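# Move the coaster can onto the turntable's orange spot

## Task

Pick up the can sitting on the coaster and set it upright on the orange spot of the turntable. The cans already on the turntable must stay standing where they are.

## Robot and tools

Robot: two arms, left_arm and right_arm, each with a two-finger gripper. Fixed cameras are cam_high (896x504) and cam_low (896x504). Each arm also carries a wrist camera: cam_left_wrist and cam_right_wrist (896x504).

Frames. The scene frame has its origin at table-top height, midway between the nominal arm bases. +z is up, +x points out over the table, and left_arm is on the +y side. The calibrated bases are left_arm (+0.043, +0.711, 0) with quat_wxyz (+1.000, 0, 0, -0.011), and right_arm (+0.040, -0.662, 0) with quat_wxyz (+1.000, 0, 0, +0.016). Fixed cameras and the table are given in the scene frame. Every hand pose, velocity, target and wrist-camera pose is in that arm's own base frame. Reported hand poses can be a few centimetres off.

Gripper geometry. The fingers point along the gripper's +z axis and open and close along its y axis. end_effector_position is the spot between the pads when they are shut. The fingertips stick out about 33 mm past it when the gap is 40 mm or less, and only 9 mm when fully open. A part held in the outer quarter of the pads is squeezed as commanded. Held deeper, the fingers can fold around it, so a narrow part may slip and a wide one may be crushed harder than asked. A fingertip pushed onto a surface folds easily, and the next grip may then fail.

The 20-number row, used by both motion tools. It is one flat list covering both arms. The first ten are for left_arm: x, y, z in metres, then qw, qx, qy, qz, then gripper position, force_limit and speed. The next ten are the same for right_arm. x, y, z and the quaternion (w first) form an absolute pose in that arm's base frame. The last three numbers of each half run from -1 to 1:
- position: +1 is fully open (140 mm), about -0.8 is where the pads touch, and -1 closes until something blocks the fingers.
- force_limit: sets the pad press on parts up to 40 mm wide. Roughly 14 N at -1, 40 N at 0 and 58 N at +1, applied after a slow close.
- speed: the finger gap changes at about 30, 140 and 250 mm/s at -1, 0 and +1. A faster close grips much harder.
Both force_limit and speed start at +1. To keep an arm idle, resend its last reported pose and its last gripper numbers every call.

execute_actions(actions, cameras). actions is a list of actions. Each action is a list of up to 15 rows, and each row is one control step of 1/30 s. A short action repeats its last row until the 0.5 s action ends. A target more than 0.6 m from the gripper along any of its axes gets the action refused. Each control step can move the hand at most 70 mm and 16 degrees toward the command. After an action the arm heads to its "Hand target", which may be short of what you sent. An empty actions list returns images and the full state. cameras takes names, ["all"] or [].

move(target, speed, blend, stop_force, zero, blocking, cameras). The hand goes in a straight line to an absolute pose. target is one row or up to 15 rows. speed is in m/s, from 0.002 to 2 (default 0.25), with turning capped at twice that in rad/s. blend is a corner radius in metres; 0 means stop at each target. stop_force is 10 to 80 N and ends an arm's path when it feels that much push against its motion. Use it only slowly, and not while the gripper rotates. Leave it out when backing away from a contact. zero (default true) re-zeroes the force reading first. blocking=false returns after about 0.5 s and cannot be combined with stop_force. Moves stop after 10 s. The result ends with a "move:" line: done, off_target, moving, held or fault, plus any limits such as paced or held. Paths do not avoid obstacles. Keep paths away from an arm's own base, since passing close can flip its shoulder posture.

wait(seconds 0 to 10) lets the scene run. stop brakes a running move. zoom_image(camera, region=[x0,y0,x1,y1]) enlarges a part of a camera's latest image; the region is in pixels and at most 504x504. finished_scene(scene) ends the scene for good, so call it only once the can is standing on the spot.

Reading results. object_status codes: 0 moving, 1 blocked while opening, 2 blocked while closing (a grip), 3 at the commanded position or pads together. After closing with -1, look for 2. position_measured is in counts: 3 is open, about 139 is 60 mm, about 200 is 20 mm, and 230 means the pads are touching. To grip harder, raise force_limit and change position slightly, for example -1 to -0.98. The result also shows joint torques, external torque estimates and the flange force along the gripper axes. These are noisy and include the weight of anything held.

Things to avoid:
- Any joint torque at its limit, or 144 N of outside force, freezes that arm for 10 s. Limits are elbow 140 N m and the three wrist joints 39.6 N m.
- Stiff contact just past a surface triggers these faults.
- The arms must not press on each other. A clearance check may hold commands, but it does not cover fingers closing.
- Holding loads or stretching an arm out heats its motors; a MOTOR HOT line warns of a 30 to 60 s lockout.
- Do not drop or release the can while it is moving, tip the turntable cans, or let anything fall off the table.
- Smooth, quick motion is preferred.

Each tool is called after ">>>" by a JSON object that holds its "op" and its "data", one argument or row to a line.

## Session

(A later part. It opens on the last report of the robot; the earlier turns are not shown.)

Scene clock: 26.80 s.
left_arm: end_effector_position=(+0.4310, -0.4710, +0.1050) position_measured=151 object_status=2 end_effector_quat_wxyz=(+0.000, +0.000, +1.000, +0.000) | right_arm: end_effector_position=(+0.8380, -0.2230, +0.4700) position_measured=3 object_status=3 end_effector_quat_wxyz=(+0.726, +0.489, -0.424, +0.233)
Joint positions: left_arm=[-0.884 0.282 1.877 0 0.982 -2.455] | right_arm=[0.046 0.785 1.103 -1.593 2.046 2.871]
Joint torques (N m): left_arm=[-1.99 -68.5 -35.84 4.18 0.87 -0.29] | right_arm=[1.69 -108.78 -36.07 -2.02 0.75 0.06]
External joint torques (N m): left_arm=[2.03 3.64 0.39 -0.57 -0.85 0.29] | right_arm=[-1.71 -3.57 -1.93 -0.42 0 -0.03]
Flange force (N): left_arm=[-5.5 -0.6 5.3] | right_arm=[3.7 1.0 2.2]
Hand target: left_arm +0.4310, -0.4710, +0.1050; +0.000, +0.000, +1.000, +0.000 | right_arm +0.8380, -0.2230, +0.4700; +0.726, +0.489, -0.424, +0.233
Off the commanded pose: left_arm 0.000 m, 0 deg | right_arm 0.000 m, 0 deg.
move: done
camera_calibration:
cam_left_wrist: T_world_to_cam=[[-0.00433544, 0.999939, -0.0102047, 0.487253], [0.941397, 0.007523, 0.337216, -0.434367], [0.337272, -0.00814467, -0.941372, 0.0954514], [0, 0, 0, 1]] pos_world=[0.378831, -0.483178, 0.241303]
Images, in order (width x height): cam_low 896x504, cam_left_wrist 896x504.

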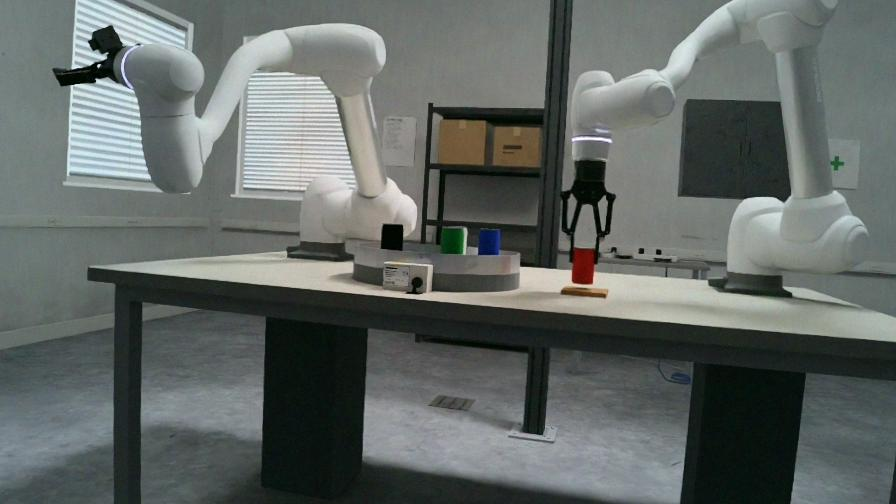

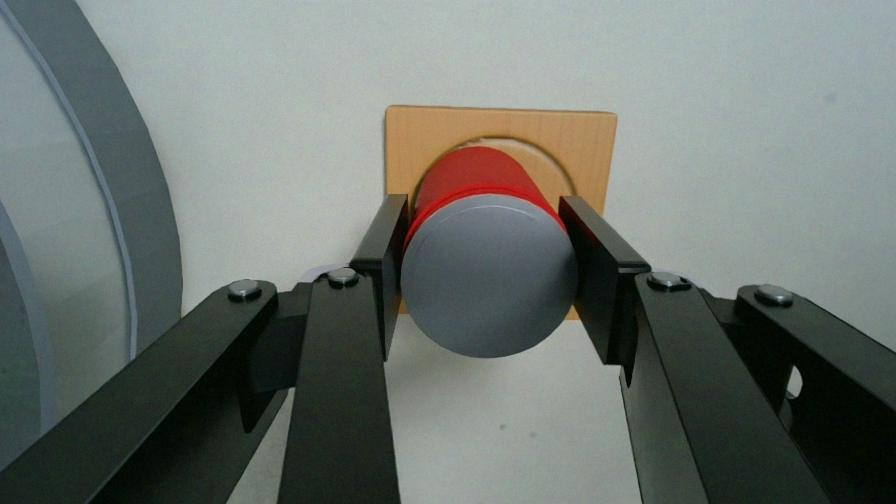

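>>> {"op": "move", "data": {
  "target": [
    [0.431,-0.471,0.25,0,0,1,0,-1,-0.5,-1,0.838,-0.223,0.47,0.7253,0.4889,-0.4241,0.2331,1,1,1],
    [0.445,-0.698,0.25,0,0,1,0,-1,-0.5,-1,0.838,-0.223,0.47,0.7253,0.4889,-0.4241,0.2331,1,1,1]
  ],
  "speed": 0.25,
  "blend": [0.05,0],
  "cameras": ["cam_low","cam_left_wrist","cam_high"]
}}

>>> {"op": "zoom_image", "data": {
  "camera": "cam_low",
  "region": [340, 140, 560, 310]
}}

>>> {"op": "zoom_image", "data": {
  "camera": "cam_high",
  "region": [290, 120, 500, 300]
}}

>>> {"op": "wait", "data": {
  "seconds": 1.2,
  "cameras": ["cam_low","cam_left_wrist","cam_high"]
}}

>>> {"op": "zoom_image", "data": {
  "camera": "cam_high",
  "region": [290, 120, 500, 300]
}}

>>> {"op": "wait", "data": {
  "seconds": 2.5,
  "cameras": ["cam_low","cam_left_wrist","cam_high"]
}}

Scene clock: 29.53 s.
left_arm: end_effector_position=(+0.4449, -0.6981, +0.2500) position_measured=151 object_status=2 end_effector_quat_wxyz=(+0.000, +0.000, +1.000, +0.000) | right_arm: end_effector_position=(+0.8380, -0.2230, +0.4700) position_measured=3 object_status=3 end_effector_quat_wxyz=(+0.726, +0.489, -0.424, +0.233)
Joint positions: left_arm=[-1.045 0.471 1.32 0 1.35 -2.616] | right_arm=[0.046 0.785 1.103 -1.593 2.046 2.871]
Joint torques (N m): left_arm=[-1.74 -94.53 -42.35 4.8 0.78 -0.35] | right_arm=[2.04 -108.75 -36.08 -2.01 0.81 0.08]
External joint torques (N m): left_arm=[1.75 5.34 0.85 -0.58 -0.76 0.35] | right_arm=[-1.99 -3.62 -1.88 -0.41 -0.07 -0.05]
Flange force (N): left_arm=[-5.4 -3.7 4.3] | right_arm=[3.7 1.0 2.6]
Hand target: left_arm +0.4450, -0.6980, +0.2500; +0.000, +0.000, +1.000, +0.000 | right_arm +0.8380, -0.2230, +0.4700; +0.726, +0.489, -0.424, +0.233
Off the commanded pose: left_arm 0.000 m, 0 deg | right_arm 0.000 m, 0 deg.
move: done
camera_calibration:
cam_left_wrist: T_world_to_cam=[[-0.00430239, 0.999938, -0.0102974, 0.715802], [0.941441, 0.00752211, 0.337094, -0.494646], [0.33715, -0.00824411, -0.941415, 0.225501], [0, 0, 0, 1]] pos_world=[0.392732, -0.710178, 0.386403]
Images, in order (width x height): cam_high 896x504, cam_low 896x504, cam_left_wrist 896x504.

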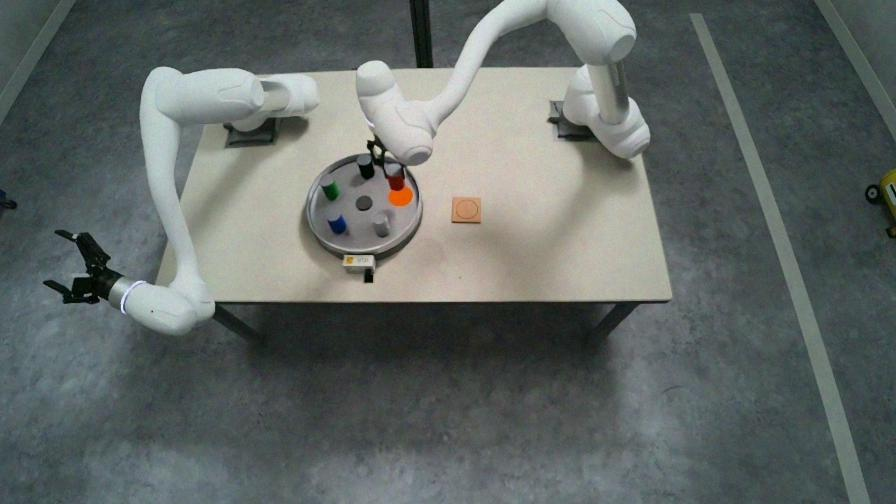

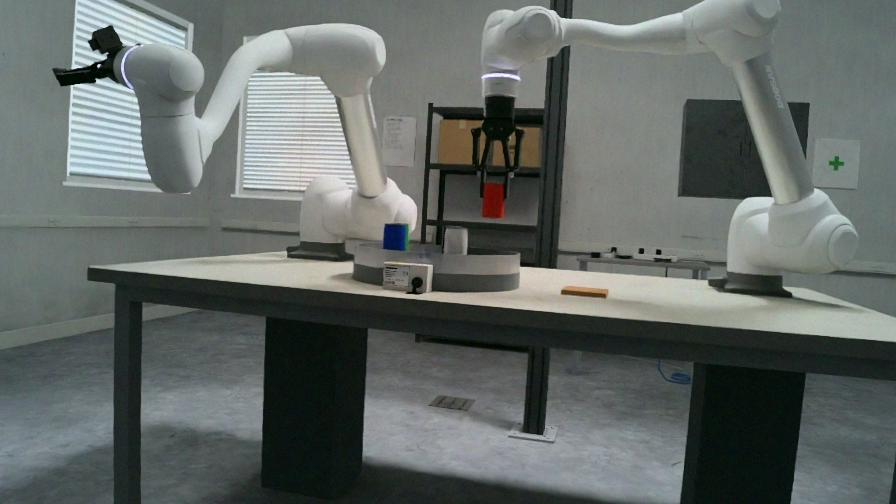

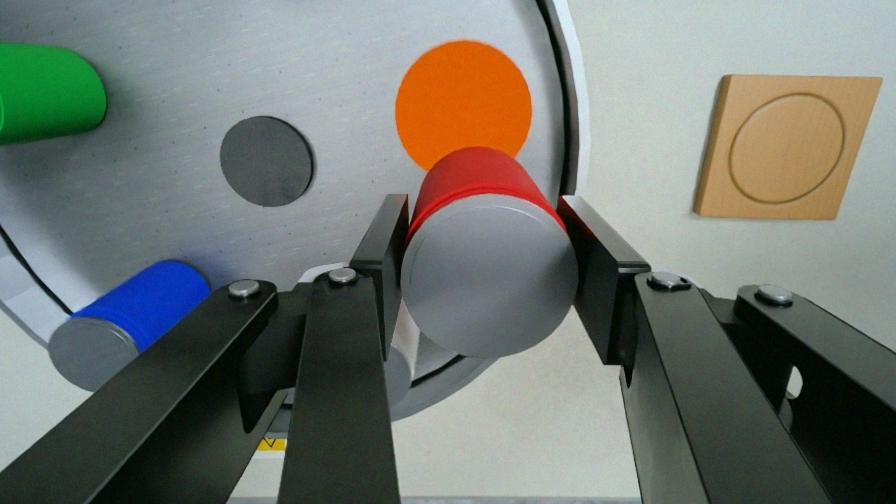

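Scaled by 2.291 from the camera's 896x504 image, which has a finer 1280x720 frame.

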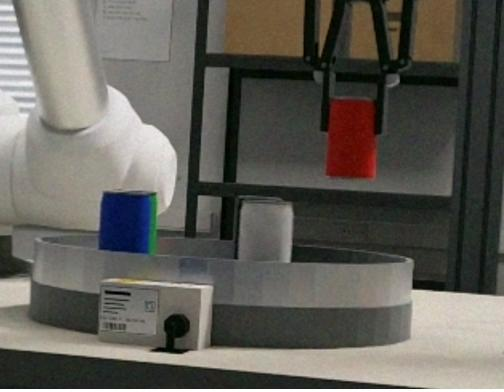

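Scaled by 2.400 from the camera's 896x504 image, which has a finer 1280x720 frame.

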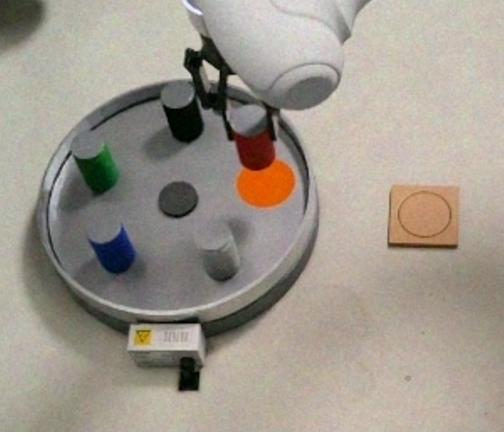

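Scene clock: 30.73 s.
left_arm: end_effector_position=(+0.4450, -0.6980, +0.2500) position_measured=151 object_status=2 end_effector_quat_wxyz=(+0.000, +0.000, +1.000, +0.000) | right_arm: end_effector_position=(+0.8380, -0.2230, +0.4700) position_measured=3 object_status=3 end_effector_quat_wxyz=(+0.726, +0.489, -0.424, +0.233)
Joint positions: left_arm=[-1.045 0.471 1.32 0 1.35 -2.616] | right_arm=[0.046 0.785 1.103 -1.593 2.046 2.871]
Joint torques (N m): left_arm=[-2 -94.52 -42.13 4.82 0.86 -0.24] | right_arm=[1.62 -108.97 -36 -1.97 0.76 0.09]
External joint torques (N m): left_arm=[2.13 5.71 0.8 -0.61 -0.84 0.24] | right_arm=[-1.61 -3.32 -1.94 -0.45 -0.01 -0.06]
Flange force (N): left_arm=[-6.0 -4.1 4.5] | right_arm=[3.9 0.6 1.9]
Hand target: left_arm +0.4450, -0.6980, +0.2500; +0.000, +0.000, +1.000, +0.000 | right_arm +0.8380, -0.2230, +0.4700; +0.726, +0.489, -0.424, +0.233
Tool commands: left_gripper/position=-1.0 left_gripper/force_limit=-0.5 left_gripper/speed=-1.0 right_gripper/position=+1.0 right_gripper/force_limit=+1.0 right_gripper/speed=+1.0
Off the commanded pose: left_arm 0.000 m, 0 deg | right_arm 0.000 m, 0 deg.
wait: 1.20 s; at rest by 0.17 s
camera_calibration:
cam_left_wrist: T_world_to_cam=[[-0.00433464, 0.999939, -0.0102044, 0.715779], [0.941397, 0.00752215, 0.337216, -0.494736], [0.337272, -0.00814465, -0.941372, 0.22538], [0, 0, 0, 1]] pos_world=[0.392831, -0.710178, 0.386303]
Images, in order (width x height): cam_high 896x504, cam_low 896x504, cam_left_wrist 896x504.

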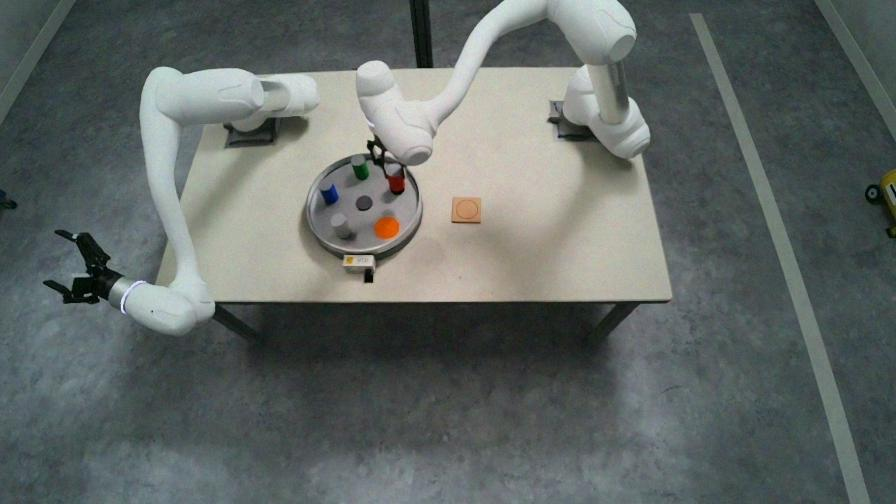

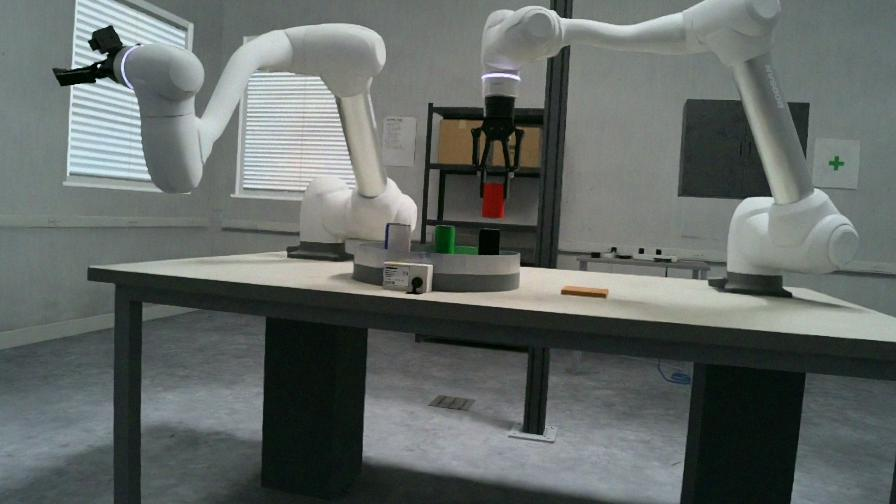

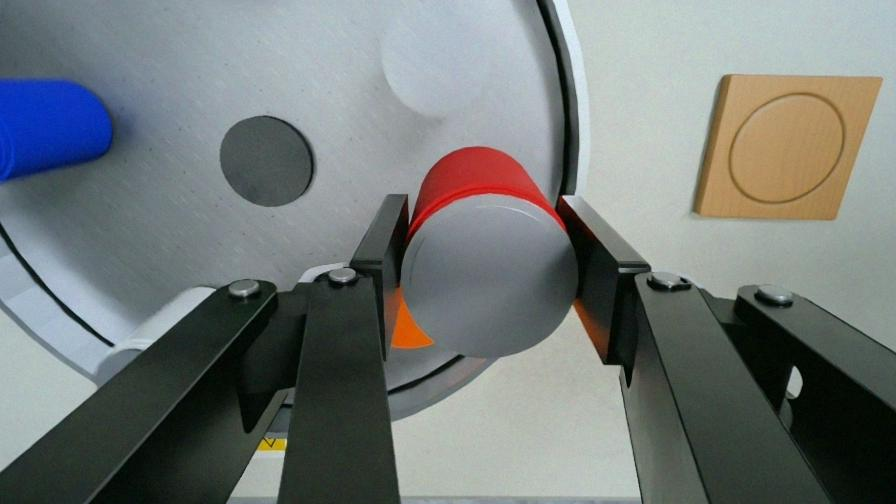

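Scaled by 2.400 from the camera's 896x504 image, which has a finer 1280x720 frame.

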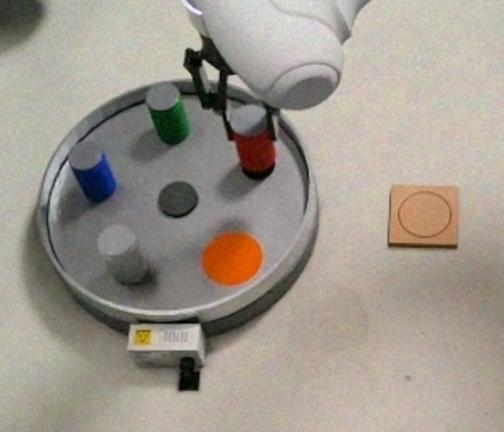

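Scene clock: 33.23 s.
left_arm: end_effector_position=(+0.4450, -0.6980, +0.2500) position_measured=151 object_status=2 end_effector_quat_wxyz=(+0.000, +0.000, +1.000, +0.000) | right_arm: end_effector_position=(+0.8380, -0.2230, +0.4700) position_measured=3 object_status=3 end_effector_quat_wxyz=(+0.726, +0.489, -0.424, +0.233)
Joint positions: left_arm=[-1.045 0.471 1.32 0 1.35 -2.616] | right_arm=[0.046 0.785 1.103 -1.593 2.046 2.871]
Joint torques (N m): left_arm=[-1.92 -94.53 -42.45 4.83 0.8 -0.24] | right_arm=[2.16 -108.66 -36.04 -1.98 0.81 0.09]
External joint torques (N m): left_arm=[1.95 5.55 1.07 -0.62 -0.78 0.24] | right_arm=[-2.2 -3.79 -2 -0.46 -0.07 -0.07]
Flange force (N): left_arm=[-5.4 -3.5 4.7] | right_arm=[4.0 0.9 2.8]
Hand target: left_arm +0.4450, -0.6980, +0.2500; +0.000, +0.000, +1.000, +0.000 | right_arm +0.8380, -0.2230, +0.4700; +0.726, +0.489, -0.424, +0.233
Tool commands: left_gripper/position=-1.0 left_gripper/force_limit=-0.5 left_gripper/speed=-1.0 right_gripper/position=+1.0 right_gripper/force_limit=+1.0 right_gripper/speed=+1.0
Off the commanded pose: left_arm 0.000 m, 0 deg | right_arm 0.000 m, 0 deg.
wait: 2.50 s; at rest by 0.17 s
camera_calibration:
cam_left_wrist: T_world_to_cam=[[-0.00433464, 0.999939, -0.0102044, 0.715779], [0.941397, 0.00752215, 0.337216, -0.494736], [0.337272, -0.00814465, -0.941372, 0.22538], [0, 0, 0, 1]] pos_world=[0.392831, -0.710178, 0.386303]
Images, in order (width x height): cam_high 896x504, cam_low 896x504, cam_left_wrist 896x504.

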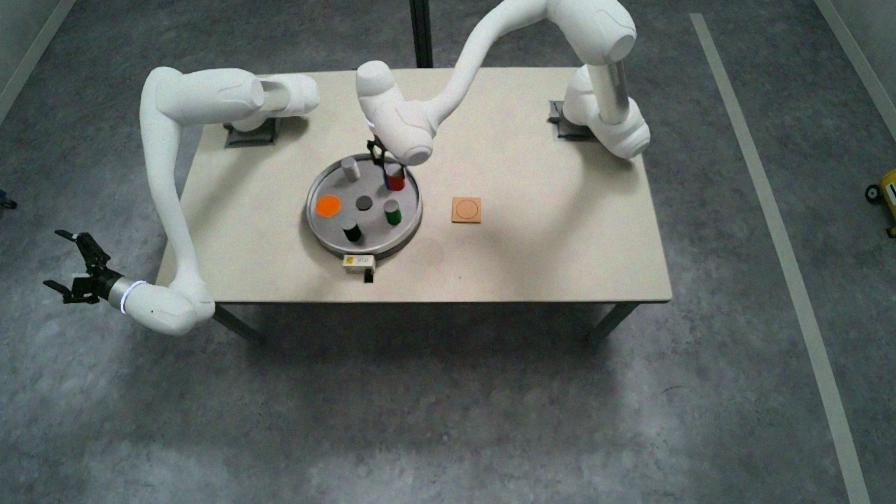

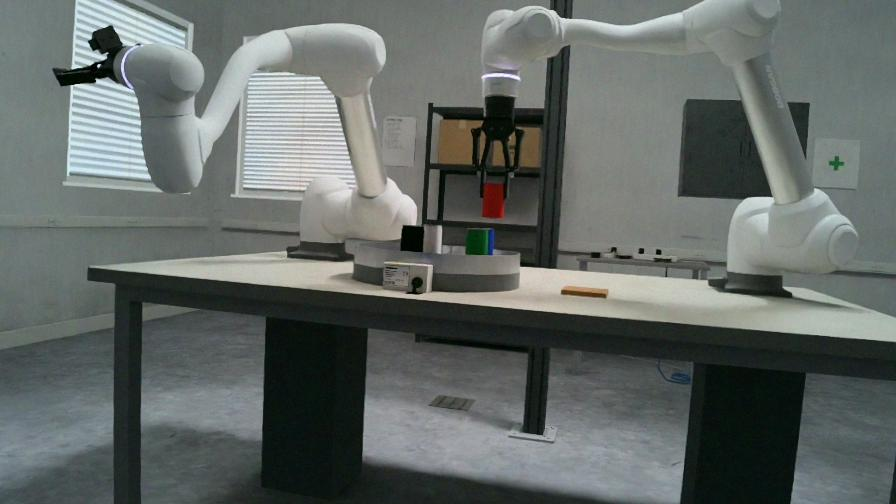

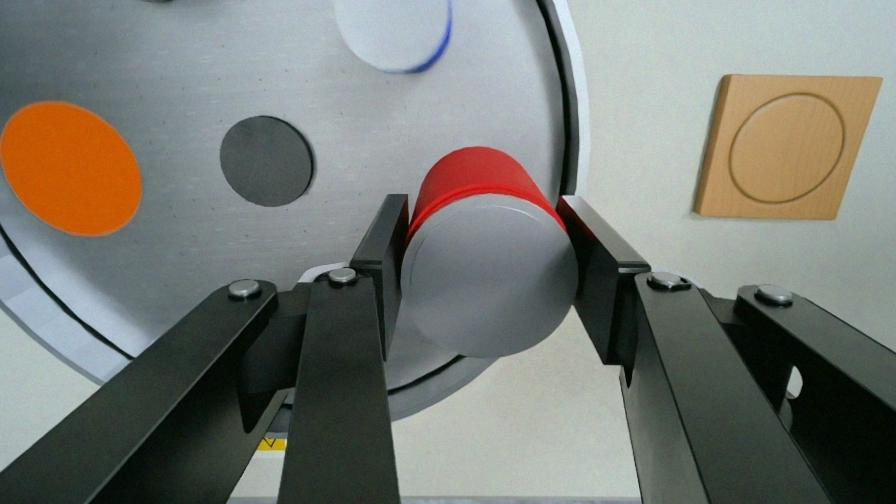

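>>> {"op": "move", "data": {
  "target": [0.447,-0.704,0.235,0,0,1,0,-1,-0.5,-1,0.838,-0.223,0.47,0.7253,0.4889,-0.4241,0.2331,1,1,1],
  "speed": 0.1
}}

>>> {"op": "wait", "data": {
  "seconds": 0
}}

Scene clock: 37.20 s.
left_arm: end_effector_position=(+0.4470, -0.7040, +0.2350) position_measured=151 object_status=2 end_effector_quat_wxyz=(+0.000, +0.000, +1.000, +0.000) | right_arm: end_effector_position=(+0.8380, -0.2230, +0.4700) position_measured=3 object_status=3 end_effector_quat_wxyz=(+0.726, +0.489, -0.424, +0.233)
Joint positions: left_arm=[-1.046 0.487 1.324 0 1.331 -2.617] | right_arm=[0.046 0.785 1.103 -1.593 2.046 2.871]
Joint torques (N m): left_arm=[-2.07 -95.51 -42.12 4.83 0.85 -0.32] | right_arm=[1.81 -108.61 -36.05 -1.98 0.78 0.08]
External joint torques (N m): left_arm=[2.15 6.7 1.35 -0.67 -0.84 0.32] | right_arm=[-1.83 -3.62 -1.83 -0.45 -0.04 -0.06]
Flange force (N): left_arm=[-6.2 -4.2 5.7] | right_arm=[3.6 1.2 2.5]
Hand target: left_arm +0.4470, -0.7040, +0.2350; +0.000, +0.000, +1.000, +0.000 | right_arm +0.8380, -0.2230, +0.4700; +0.726, +0.489, -0.424, +0.233
Off the commanded pose: left_arm 0.000 m, 0 deg | right_arm 0.000 m, 0 deg.
move: done

Scene clock: 37.20 s.
left_arm: end_effector_position=(+0.4470, -0.7040, +0.2350) position_measured=151 object_status=2 end_effector_quat_wxyz=(+0.000, +0.000, +1.000, +0.000) | right_arm: end_effector_position=(+0.8380, -0.2230, +0.4700) position_measured=3 object_status=3 end_effector_quat_wxyz=(+0.726, +0.489, -0.424, +0.233)
Joint positions: left_arm=[-1.046 0.487 1.324 0 1.331 -2.617] | right_arm=[0.046 0.785 1.103 -1.593 2.046 2.871]
Joint torques (N m): left_arm=[-2.07 -95.51 -42.12 4.83 0.85 -0.32] | right_arm=[1.81 -108.61 -36.05 -1.98 0.78 0.08]
External joint torques (N m): left_arm=[2.15 6.7 1.35 -0.67 -0.84 0.32] | right_arm=[-1.83 -3.62 -1.83 -0.45 -0.04 -0.06]
Flange force (N): left_arm=[-6.2 -4.2 5.7] | right_arm=[3.6 1.2 2.5]
Hand target: left_arm +0.4470, -0.7040, +0.2350; +0.000, +0.000, +1.000, +0.000 | right_arm +0.8380, -0.2230, +0.4700; +0.726, +0.489, -0.424, +0.233
Tool commands: left_gripper/position=-1.0 left_gripper/force_limit=-0.5 left_gripper/speed=-1.0 right_gripper/position=+1.0 right_gripper/force_limit=+1.0 right_gripper/speed=+1.0
Off the commanded pose: left_arm 0.000 m, 0 deg | right_arm 0.000 m, 0 deg.

>>> {"op": "wait", "data": {
  "seconds": 0.75,
  "cameras": ["cam_low","cam_left_wrist","cam_high"]
}}

>>> {"op": "zoom_image", "data": {
  "camera": "cam_low",
  "region": [450, 170, 530, 270]
}}

>>> {"op": "zoom_image", "data": {
  "camera": "cam_high",
  "region": [340, 140, 440, 240]
}}

Scene clock: 38.40 s.
left_arm: end_effector_position=(+0.4470, -0.7040, +0.2350) position_measured=151 object_status=2 end_effector_quat_wxyz=(+0.000, +0.000, +1.000, +0.000) | right_arm: end_effector_position=(+0.8380, -0.2230, +0.4700) position_measured=3 object_status=3 end_effector_quat_wxyz=(+0.726, +0.489, -0.424, +0.233)
Joint positions: left_arm=[-1.046 0.487 1.324 0 1.331 -2.617] | right_arm=[0.046 0.785 1.103 -1.593 2.046 2.871]
Joint torques (N m): left_arm=[-1.91 -95.97 -42.03 4.85 0.86 -0.26] | right_arm=[1.63 -109.04 -36.13 -1.98 0.77 0.06]
External joint torques (N m): left_arm=[2.01 5.4 0.72 -0.65 -0.84 0.26] | right_arm=[-1.63 -3.1 -1.77 -0.43 -0.03 -0.04]
Flange force (N): left_arm=[-5.7 -3.9 4.4] | right_arm=[3.6 0.6 1.9]
Hand target: left_arm +0.4470, -0.7040, +0.2350; +0.000, +0.000, +1.000, +0.000 | right_arm +0.8380, -0.2230, +0.4700; +0.726, +0.489, -0.424, +0.233
Tool commands: left_gripper/position=-1.0 left_gripper/force_limit=-0.5 left_gripper/speed=-1.0 right_gripper/position=+1.0 right_gripper/force_limit=+1.0 right_gripper/speed=+1.0
Off the commanded pose: left_arm 0.000 m, 0 deg | right_arm 0.000 m, 0 deg.
wait: 0.77 s; at rest from the start
camera_calibration:
cam_left_wrist: T_world_to_cam=[[-0.00424103, 0.999939, -0.0101693, 0.721585], [0.941398, 0.00742219, 0.337217, -0.491587], [0.337272, -0.00814317, -0.941372, 0.210537], [0, 0, 0, 1]] pos_world=[0.394831, -0.716178, 0.371303]
Images, in order (width x height): cam_high 896x504, cam_low 896x504, cam_left_wrist 896x504.

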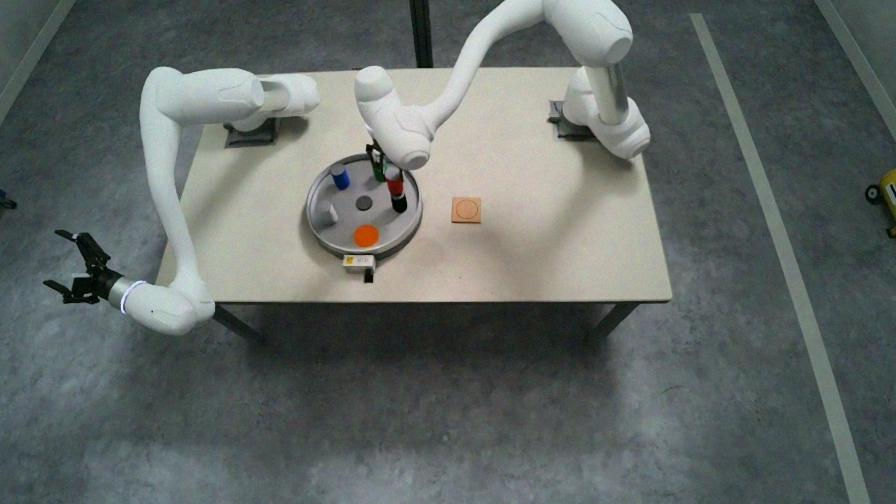

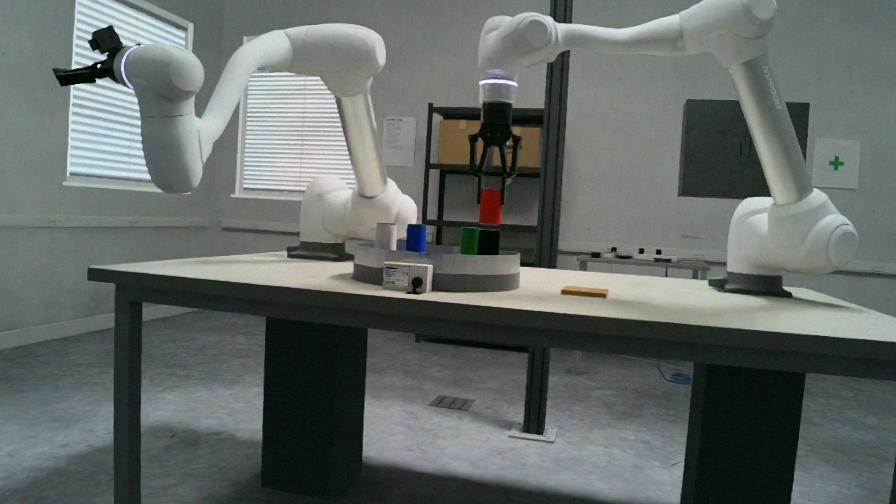

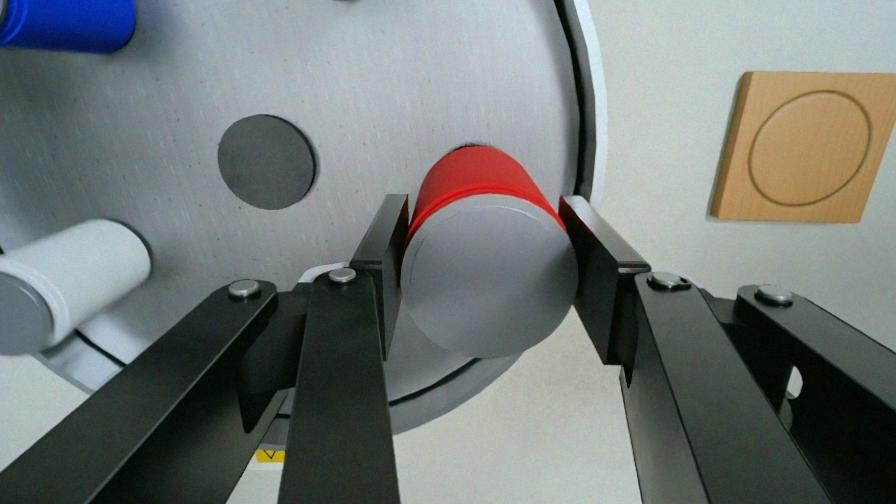

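Scaled by 5.040 from the camera's 896x504 image, which has a finer 1280x720 frame.

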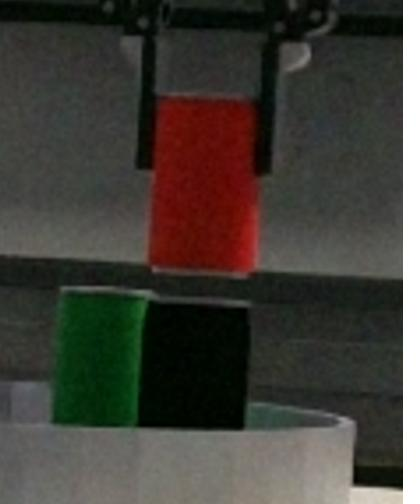

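Scaled by 5.040 from the camera's 896x504 image, which has a finer 1280x720 frame.

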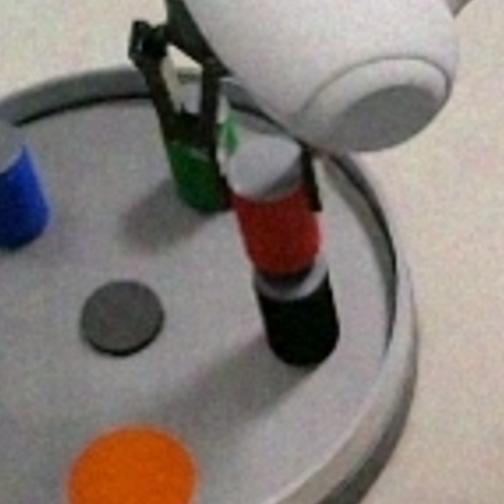

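>>> {"op": "wait", "data": {
  "seconds": 3.0
}}

>>> {"op": "move", "data": {
  "target": [0.447,-0.704,0.1405,0,0,1,0,-1,-0.5,-1,0.838,-0.223,0.47,0.7253,0.4889,-0.4241,0.2331,1,1,1]
}}

>>> {"op": "move", "data": {
  "target": [0.447,-0.704,0.235,0,0,1,0,-1,-0.5,-1,0.838,-0.223,0.47,0.7253,0.4889,-0.4241,0.2331,1,1,1]
}}

>>> {"op": "wait", "data": {
  "seconds": 0,
  "cameras": ["cam_left_wrist"]
}}

Scene clock: 44.43 s.
left_arm: end_effector_position=(+0.4470, -0.7040, +0.2350) position_measured=151 object_status=2 end_effector_quat_wxyz=(+0.000, +0.000, +1.000, +0.000) | right_arm: end_effector_position=(+0.8380, -0.2230, +0.4700) position_measured=3 object_status=3 end_effector_quat_wxyz=(+0.726, +0.489, -0.424, +0.233)
Joint positions: left_arm=[-1.046 0.487 1.324 0 1.331 -2.617] | right_arm=[0.046 0.785 1.103 -1.593 2.046 2.871]
Joint torques (N m): left_arm=[-1.77 -95.71 -42.08 4.8 0.85 -0.32] | right_arm=[1.99 -108.89 -36.11 -1.93 0.75 0.08]
External joint torques (N m): left_arm=[1.91 5.92 1.03 -0.62 -0.83 0.32] | right_arm=[-2.01 -3.3 -1.81 -0.49 -0.01 -0.05]
Flange force (N): left_arm=[-5.7 -4.0 5.0] | right_arm=[3.7 0.6 2.4]
Hand target: left_arm +0.4470, -0.7040, +0.2350; +0.000, +0.000, +1.000, +0.000 | right_arm +0.8380, -0.2230, +0.4700; +0.726, +0.489, -0.424, +0.233
Tool commands: left_gripper/position=-1.0 left_gripper/force_limit=-0.5 left_gripper/speed=-1.0 right_gripper/position=+1.0 right_gripper/force_limit=+1.0 right_gripper/speed=+1.0
Off the commanded pose: left_arm 0.000 m, 0 deg | right_arm 0.000 m, 0 deg.
wait: 3.00 s; at rest from the start

Scene clock: 45.17 s.
left_arm: end_effector_position=(+0.4470, -0.7040, +0.1405) position_measured=151 object_status=2 end_effector_quat_wxyz=(+0.000, +0.000, +1.000, +0.000) | right_arm: end_effector_position=(+0.8380, -0.2230, +0.4700) position_measured=3 object_status=3 end_effector_quat_wxyz=(+0.726, +0.489, -0.424, +0.233)
Joint positions: left_arm=[-1.046 0.535 1.426 0 1.18 -2.617] | right_arm=[0.046 0.785 1.103 -1.593 2.046 2.871]
Joint torques (N m): left_arm=[-2.09 -98.49 -39.92 4.49 0.87 -0.32] | right_arm=[1.97 -109.01 -36.23 -1.97 0.78 0.08]
External joint torques (N m): left_arm=[1.97 6.32 0.85 -0.52 -0.86 0.32] | right_arm=[-1.98 -3.32 -1.74 -0.46 -0.04 -0.06]
Flange force (N): left_arm=[-5.9 -4.3 6.0] | right_arm=[3.5 0.8 2.5]
Hand target: left_arm +0.4470, -0.7040, +0.1405; +0.000, +0.000, +1.000, +0.000 | right_arm +0.8380, -0.2230, +0.4700; +0.726, +0.489, -0.424, +0.233
Off the commanded pose: left_arm 0.000 m, 0 deg | right_arm 0.000 m, 0 deg.
move: done

Scene clock: 45.93 s.
left_arm: end_effector_position=(+0.4470, -0.7040, +0.2350) position_measured=151 object_status=2 end_effector_quat_wxyz=(+0.000, +0.000, +1.000, +0.000) | right_arm: end_effector_position=(+0.8380, -0.2230, +0.4700) position_measured=3 object_status=3 end_effector_quat_wxyz=(+0.726, +0.489, -0.424, +0.233)
Joint positions: left_arm=[-1.046 0.487 1.324 0 1.331 -2.617] | right_arm=[0.046 0.785 1.103 -1.593 2.046 2.871]
Joint torques (N m): left_arm=[-2.07 -95.83 -41.94 4.78 0.85 -0.29] | right_arm=[1.76 -108.62 -36.08 -1.98 0.76 0.04]
External joint torques (N m): left_arm=[1.98 5.43 0.74 -0.59 -0.83 0.29] | right_arm=[-1.76 -3.66 -1.9 -0.44 -0.02 -0.02]
Flange force (N): left_arm=[-5.7 -3.9 4.4] | right_arm=[3.6 1.2 2.4]
Hand target: left_arm +0.4470, -0.7040, +0.2350; +0.000, +0.000, +1.000, +0.000 | right_arm +0.8380, -0.2230, +0.4700; +0.726, +0.489, -0.424, +0.233
Off the commanded pose: left_arm 0.000 m, 0 deg | right_arm 0.000 m, 0 deg.
move: done

Scene clock: 45.93 s.
left_arm: end_effector_position=(+0.4470, -0.7040, +0.2350) position_measured=151 object_status=2 end_effector_quat_wxyz=(+0.000, +0.000, +1.000, +0.000) | right_arm: end_effector_position=(+0.8380, -0.2230, +0.4700) position_measured=3 object_status=3 end_effector_quat_wxyz=(+0.726, +0.489, -0.424, +0.233)
Joint positions: left_arm=[-1.046 0.487 1.324 0 1.331 -2.617] | right_arm=[0.046 0.785 1.103 -1.593 2.046 2.871]
Joint torques (N m): left_arm=[-2.07 -95.83 -41.94 4.78 0.85 -0.29] | right_arm=[1.76 -108.62 -36.08 -1.98 0.76 0.04]
External joint torques (N m): left_arm=[1.98 5.43 0.74 -0.59 -0.83 0.29] | right_arm=[-1.76 -3.66 -1.9 -0.44 -0.02 -0.02]
Flange force (N): left_arm=[-5.7 -3.9 4.4] | right_arm=[3.6 1.2 2.4]
Hand target: left_arm +0.4470, -0.7040, +0.2350; +0.000, +0.000, +1.000, +0.000 | right_arm +0.8380, -0.2230, +0.4700; +0.726, +0.489, -0.424, +0.233
Tool commands: left_gripper/position=-1.0 left_gripper/force_limit=-0.5 left_gripper/speed=-1.0 right_gripper/position=+1.0 right_gripper/force_limit=+1.0 right_gripper/speed=+1.0
Off the commanded pose: left_arm 0.000 m, 0 deg | right_arm 0.000 m, 0 deg.
camera_calibration:
cam_left_wrist: T_world_to_cam=[[-0.00424181, 0.999939, -0.0101696, 0.721586], [0.941398, 0.00742303, 0.337217, -0.491587], [0.337272, -0.00814318, -0.941372, 0.210537], [0, 0, 0, 1]] pos_world=[0.394831, -0.716178, 0.371303]
Images, in order (width x height): cam_left_wrist 896x504.

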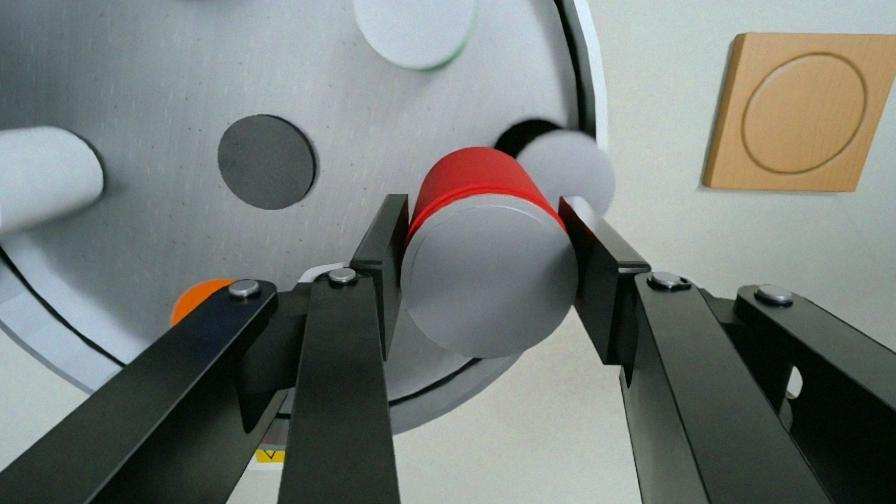

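>>> {"op": "wait", "data": {
  "seconds": 0,
  "cameras": ["cam_high","cam_low"]
}}

>>> {"op": "zoom_image", "data": {
  "camera": "cam_high",
  "region": [290, 120, 500, 300]
}}

>>> {"op": "wait", "data": {
  "seconds": 2,
  "cameras": ["cam_high","cam_left_wrist"]
}}

>>> {"op": "zoom_image", "data": {
  "camera": "cam_high",
  "region": [290, 120, 500, 300]
}}

Scene clock: 46.83 s.
left_arm: end_effector_position=(+0.4470, -0.7040, +0.2350) position_measured=151 object_status=2 end_effector_quat_wxyz=(+0.000, +0.000, +1.000, +0.000) | right_arm: end_effector_position=(+0.8380, -0.2230, +0.4700) position_measured=3 object_status=3 end_effector_quat_wxyz=(+0.726, +0.489, -0.424, +0.233)
Joint positions: left_arm=[-1.046 0.487 1.324 0 1.331 -2.617] | right_arm=[0.046 0.785 1.103 -1.593 2.046 2.871]
Joint torques (N m): left_arm=[-2.08 -95.73 -42.06 4.79 0.81 -0.29] | right_arm=[1.98 -108.76 -35.99 -1.99 0.76 0.04]
External joint torques (N m): left_arm=[2.17 4.75 0.61 -0.57 -0.79 0.29] | right_arm=[-1.96 -3.62 -1.97 -0.43 -0.01 -0.01]
Flange force (N): left_arm=[-5.5 -3.1 3.9] | right_arm=[3.8 0.9 2.4]
Hand target: left_arm +0.4470, -0.7040, +0.2350; +0.000, +0.000, +1.000, +0.000 | right_arm +0.8380, -0.2230, +0.4700; +0.726, +0.489, -0.424, +0.233
Tool commands: left_gripper/position=-1.0 left_gripper/force_limit=-0.5 left_gripper/speed=-1.0 right_gripper/position=+1.0 right_gripper/force_limit=+1.0 right_gripper/speed=+1.0
Off the commanded pose: left_arm 0.000 m, 0 deg | right_arm 0.000 m, 0 deg.
Images, in order (width x height): cam_high 896x504, cam_low 896x504.

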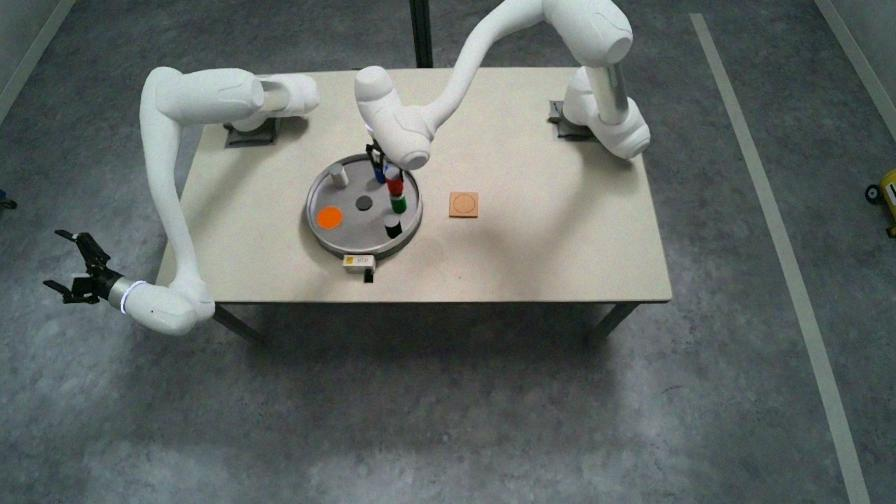

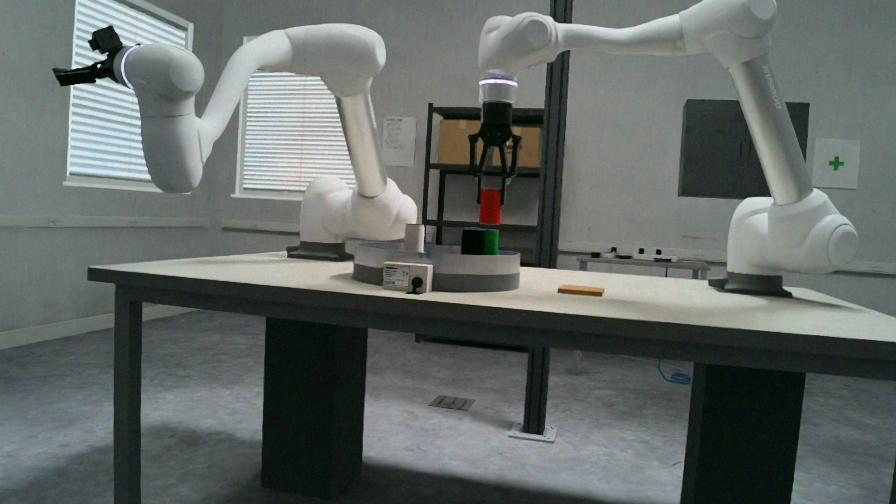

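Scaled by 2.400 from the camera's 896x504 image, which has a finer 1280x720 frame.

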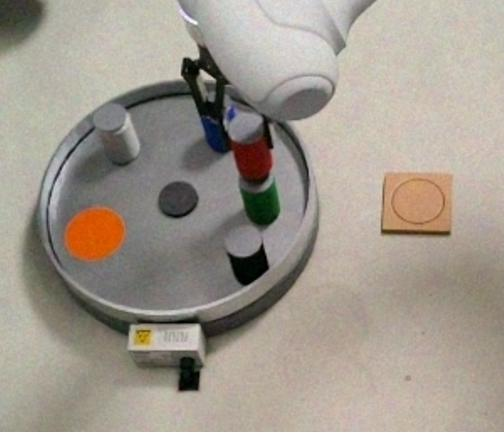

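Scene clock: 48.83 s.
left_arm: end_effector_position=(+0.4470, -0.7040, +0.2350) position_measured=151 object_status=2 end_effector_quat_wxyz=(+0.000, +0.000, +1.000, +0.000) | right_arm: end_effector_position=(+0.8380, -0.2230, +0.4700) position_measured=3 object_status=3 end_effector_quat_wxyz=(+0.726, +0.489, -0.424, +0.233)
Joint positions: left_arm=[-1.046 0.487 1.324 0 1.331 -2.617] | right_arm=[0.046 0.785 1.103 -1.593 2.046 2.871]
Joint torques (N m): left_arm=[-1.75 -95.91 -42.06 4.77 0.84 -0.32] | right_arm=[1.64 -108.86 -36.06 -1.92 0.77 0.08]
External joint torques (N m): left_arm=[1.73 5.63 0.85 -0.58 -0.82 0.32] | right_arm=[-1.64 -3.62 -2 -0.51 -0.03 -0.06]
Flange force (N): left_arm=[-5.5 -4.1 4.6] | right_arm=[4.0 1.0 2.1]
Hand target: left_arm +0.4470, -0.7040, +0.2350; +0.000, +0.000, +1.000, +0.000 | right_arm +0.8380, -0.2230, +0.4700; +0.726, +0.489, -0.424, +0.233
Tool commands: left_gripper/position=-1.0 left_gripper/force_limit=-0.5 left_gripper/speed=-1.0 right_gripper/position=+1.0 right_gripper/force_limit=+1.0 right_gripper/speed=+1.0
Off the commanded pose: left_arm 0.000 m, 0 deg | right_arm 0.000 m, 0 deg.
wait: 2.00 s; at rest by 0.17 s
camera_calibration:
cam_left_wrist: T_world_to_cam=[[-0.00433464, 0.999939, -0.0102044, 0.721635], [0.941397, 0.00752215, 0.337216, -0.491515], [0.337272, -0.00814465, -0.941372, 0.210536], [0, 0, 0, 1]] pos_world=[0.394831, -0.716178, 0.371303]
Images, in order (width x height): cam_high 896x504, cam_left_wrist 896x504.

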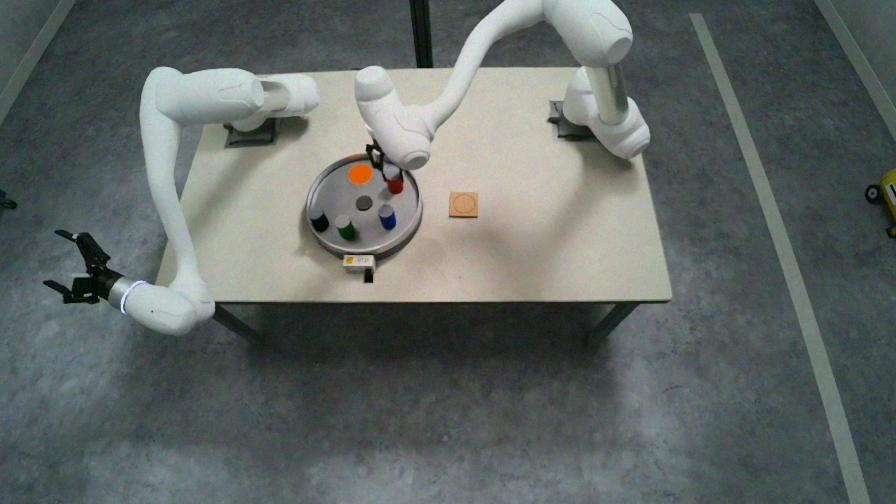

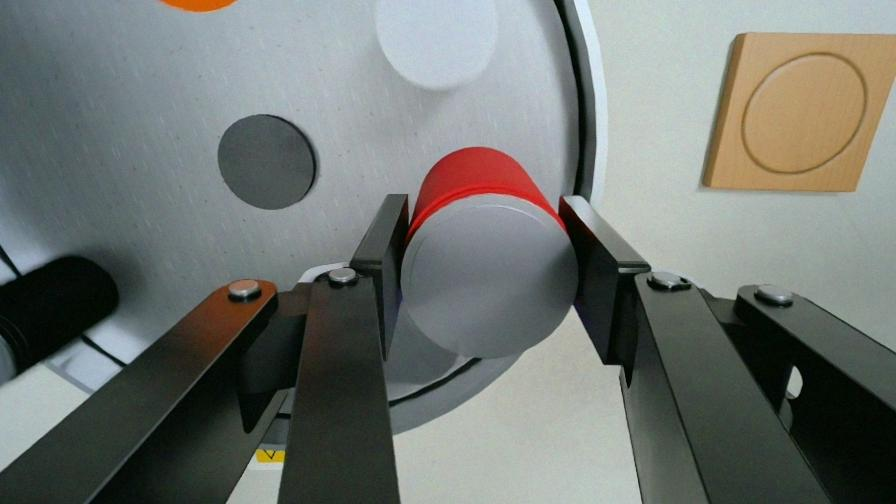

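Scaled by 2.400 from the camera's 896x504 image, which has a finer 1280x720 frame.

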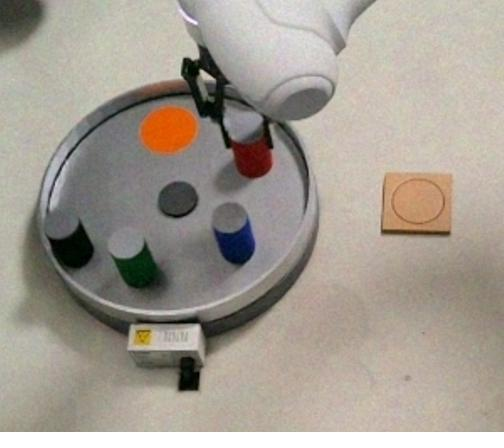

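>>> {"op": "wait", "data": {
  "seconds": 5
}}

Scene clock: 55.00 s.
left_arm: end_effector_position=(+0.4470, -0.7040, +0.2350) position_measured=151 object_status=2 end_effector_quat_wxyz=(+0.000, +0.000, +1.000, +0.000) | right_arm: end_effector_position=(+0.8380, -0.2230, +0.4700) position_measured=3 object_status=3 end_effector_quat_wxyz=(+0.726, +0.489, -0.424, +0.233)
Joint positions: left_arm=[-1.046 0.487 1.324 0 1.331 -2.617] | right_arm=[0.046 0.785 1.103 -1.593 2.046 2.871]
Joint torques (N m): left_arm=[-1.88 -95.82 -42.1 4.86 0.8 -0.32] | right_arm=[1.7 -108.85 -36.13 -2.03 0.74 0.05]
External joint torques (N m): left_arm=[2.16 5.36 0.86 -0.66 -0.77 0.32] | right_arm=[-1.73 -3.6 -1.91 -0.41 0 -0.02]
Flange force (N): left_arm=[-5.7 -3.5 4.4] | right_arm=[3.6 1.1 2.3]
Hand target: left_arm +0.4470, -0.7040, +0.2350; +0.000, +0.000, +1.000, +0.000 | right_arm +0.8380, -0.2230, +0.4700; +0.726, +0.489, -0.424, +0.233
Tool commands: left_gripper/position=-1.0 left_gripper/force_limit=-0.5 left_gripper/speed=-1.0 right_gripper/position=+1.0 right_gripper/force_limit=+1.0 right_gripper/speed=+1.0
Off the commanded pose: left_arm 0.000 m, 0 deg | right_arm 0.000 m, 0 deg.
wait: 5.00 s; at rest from the start


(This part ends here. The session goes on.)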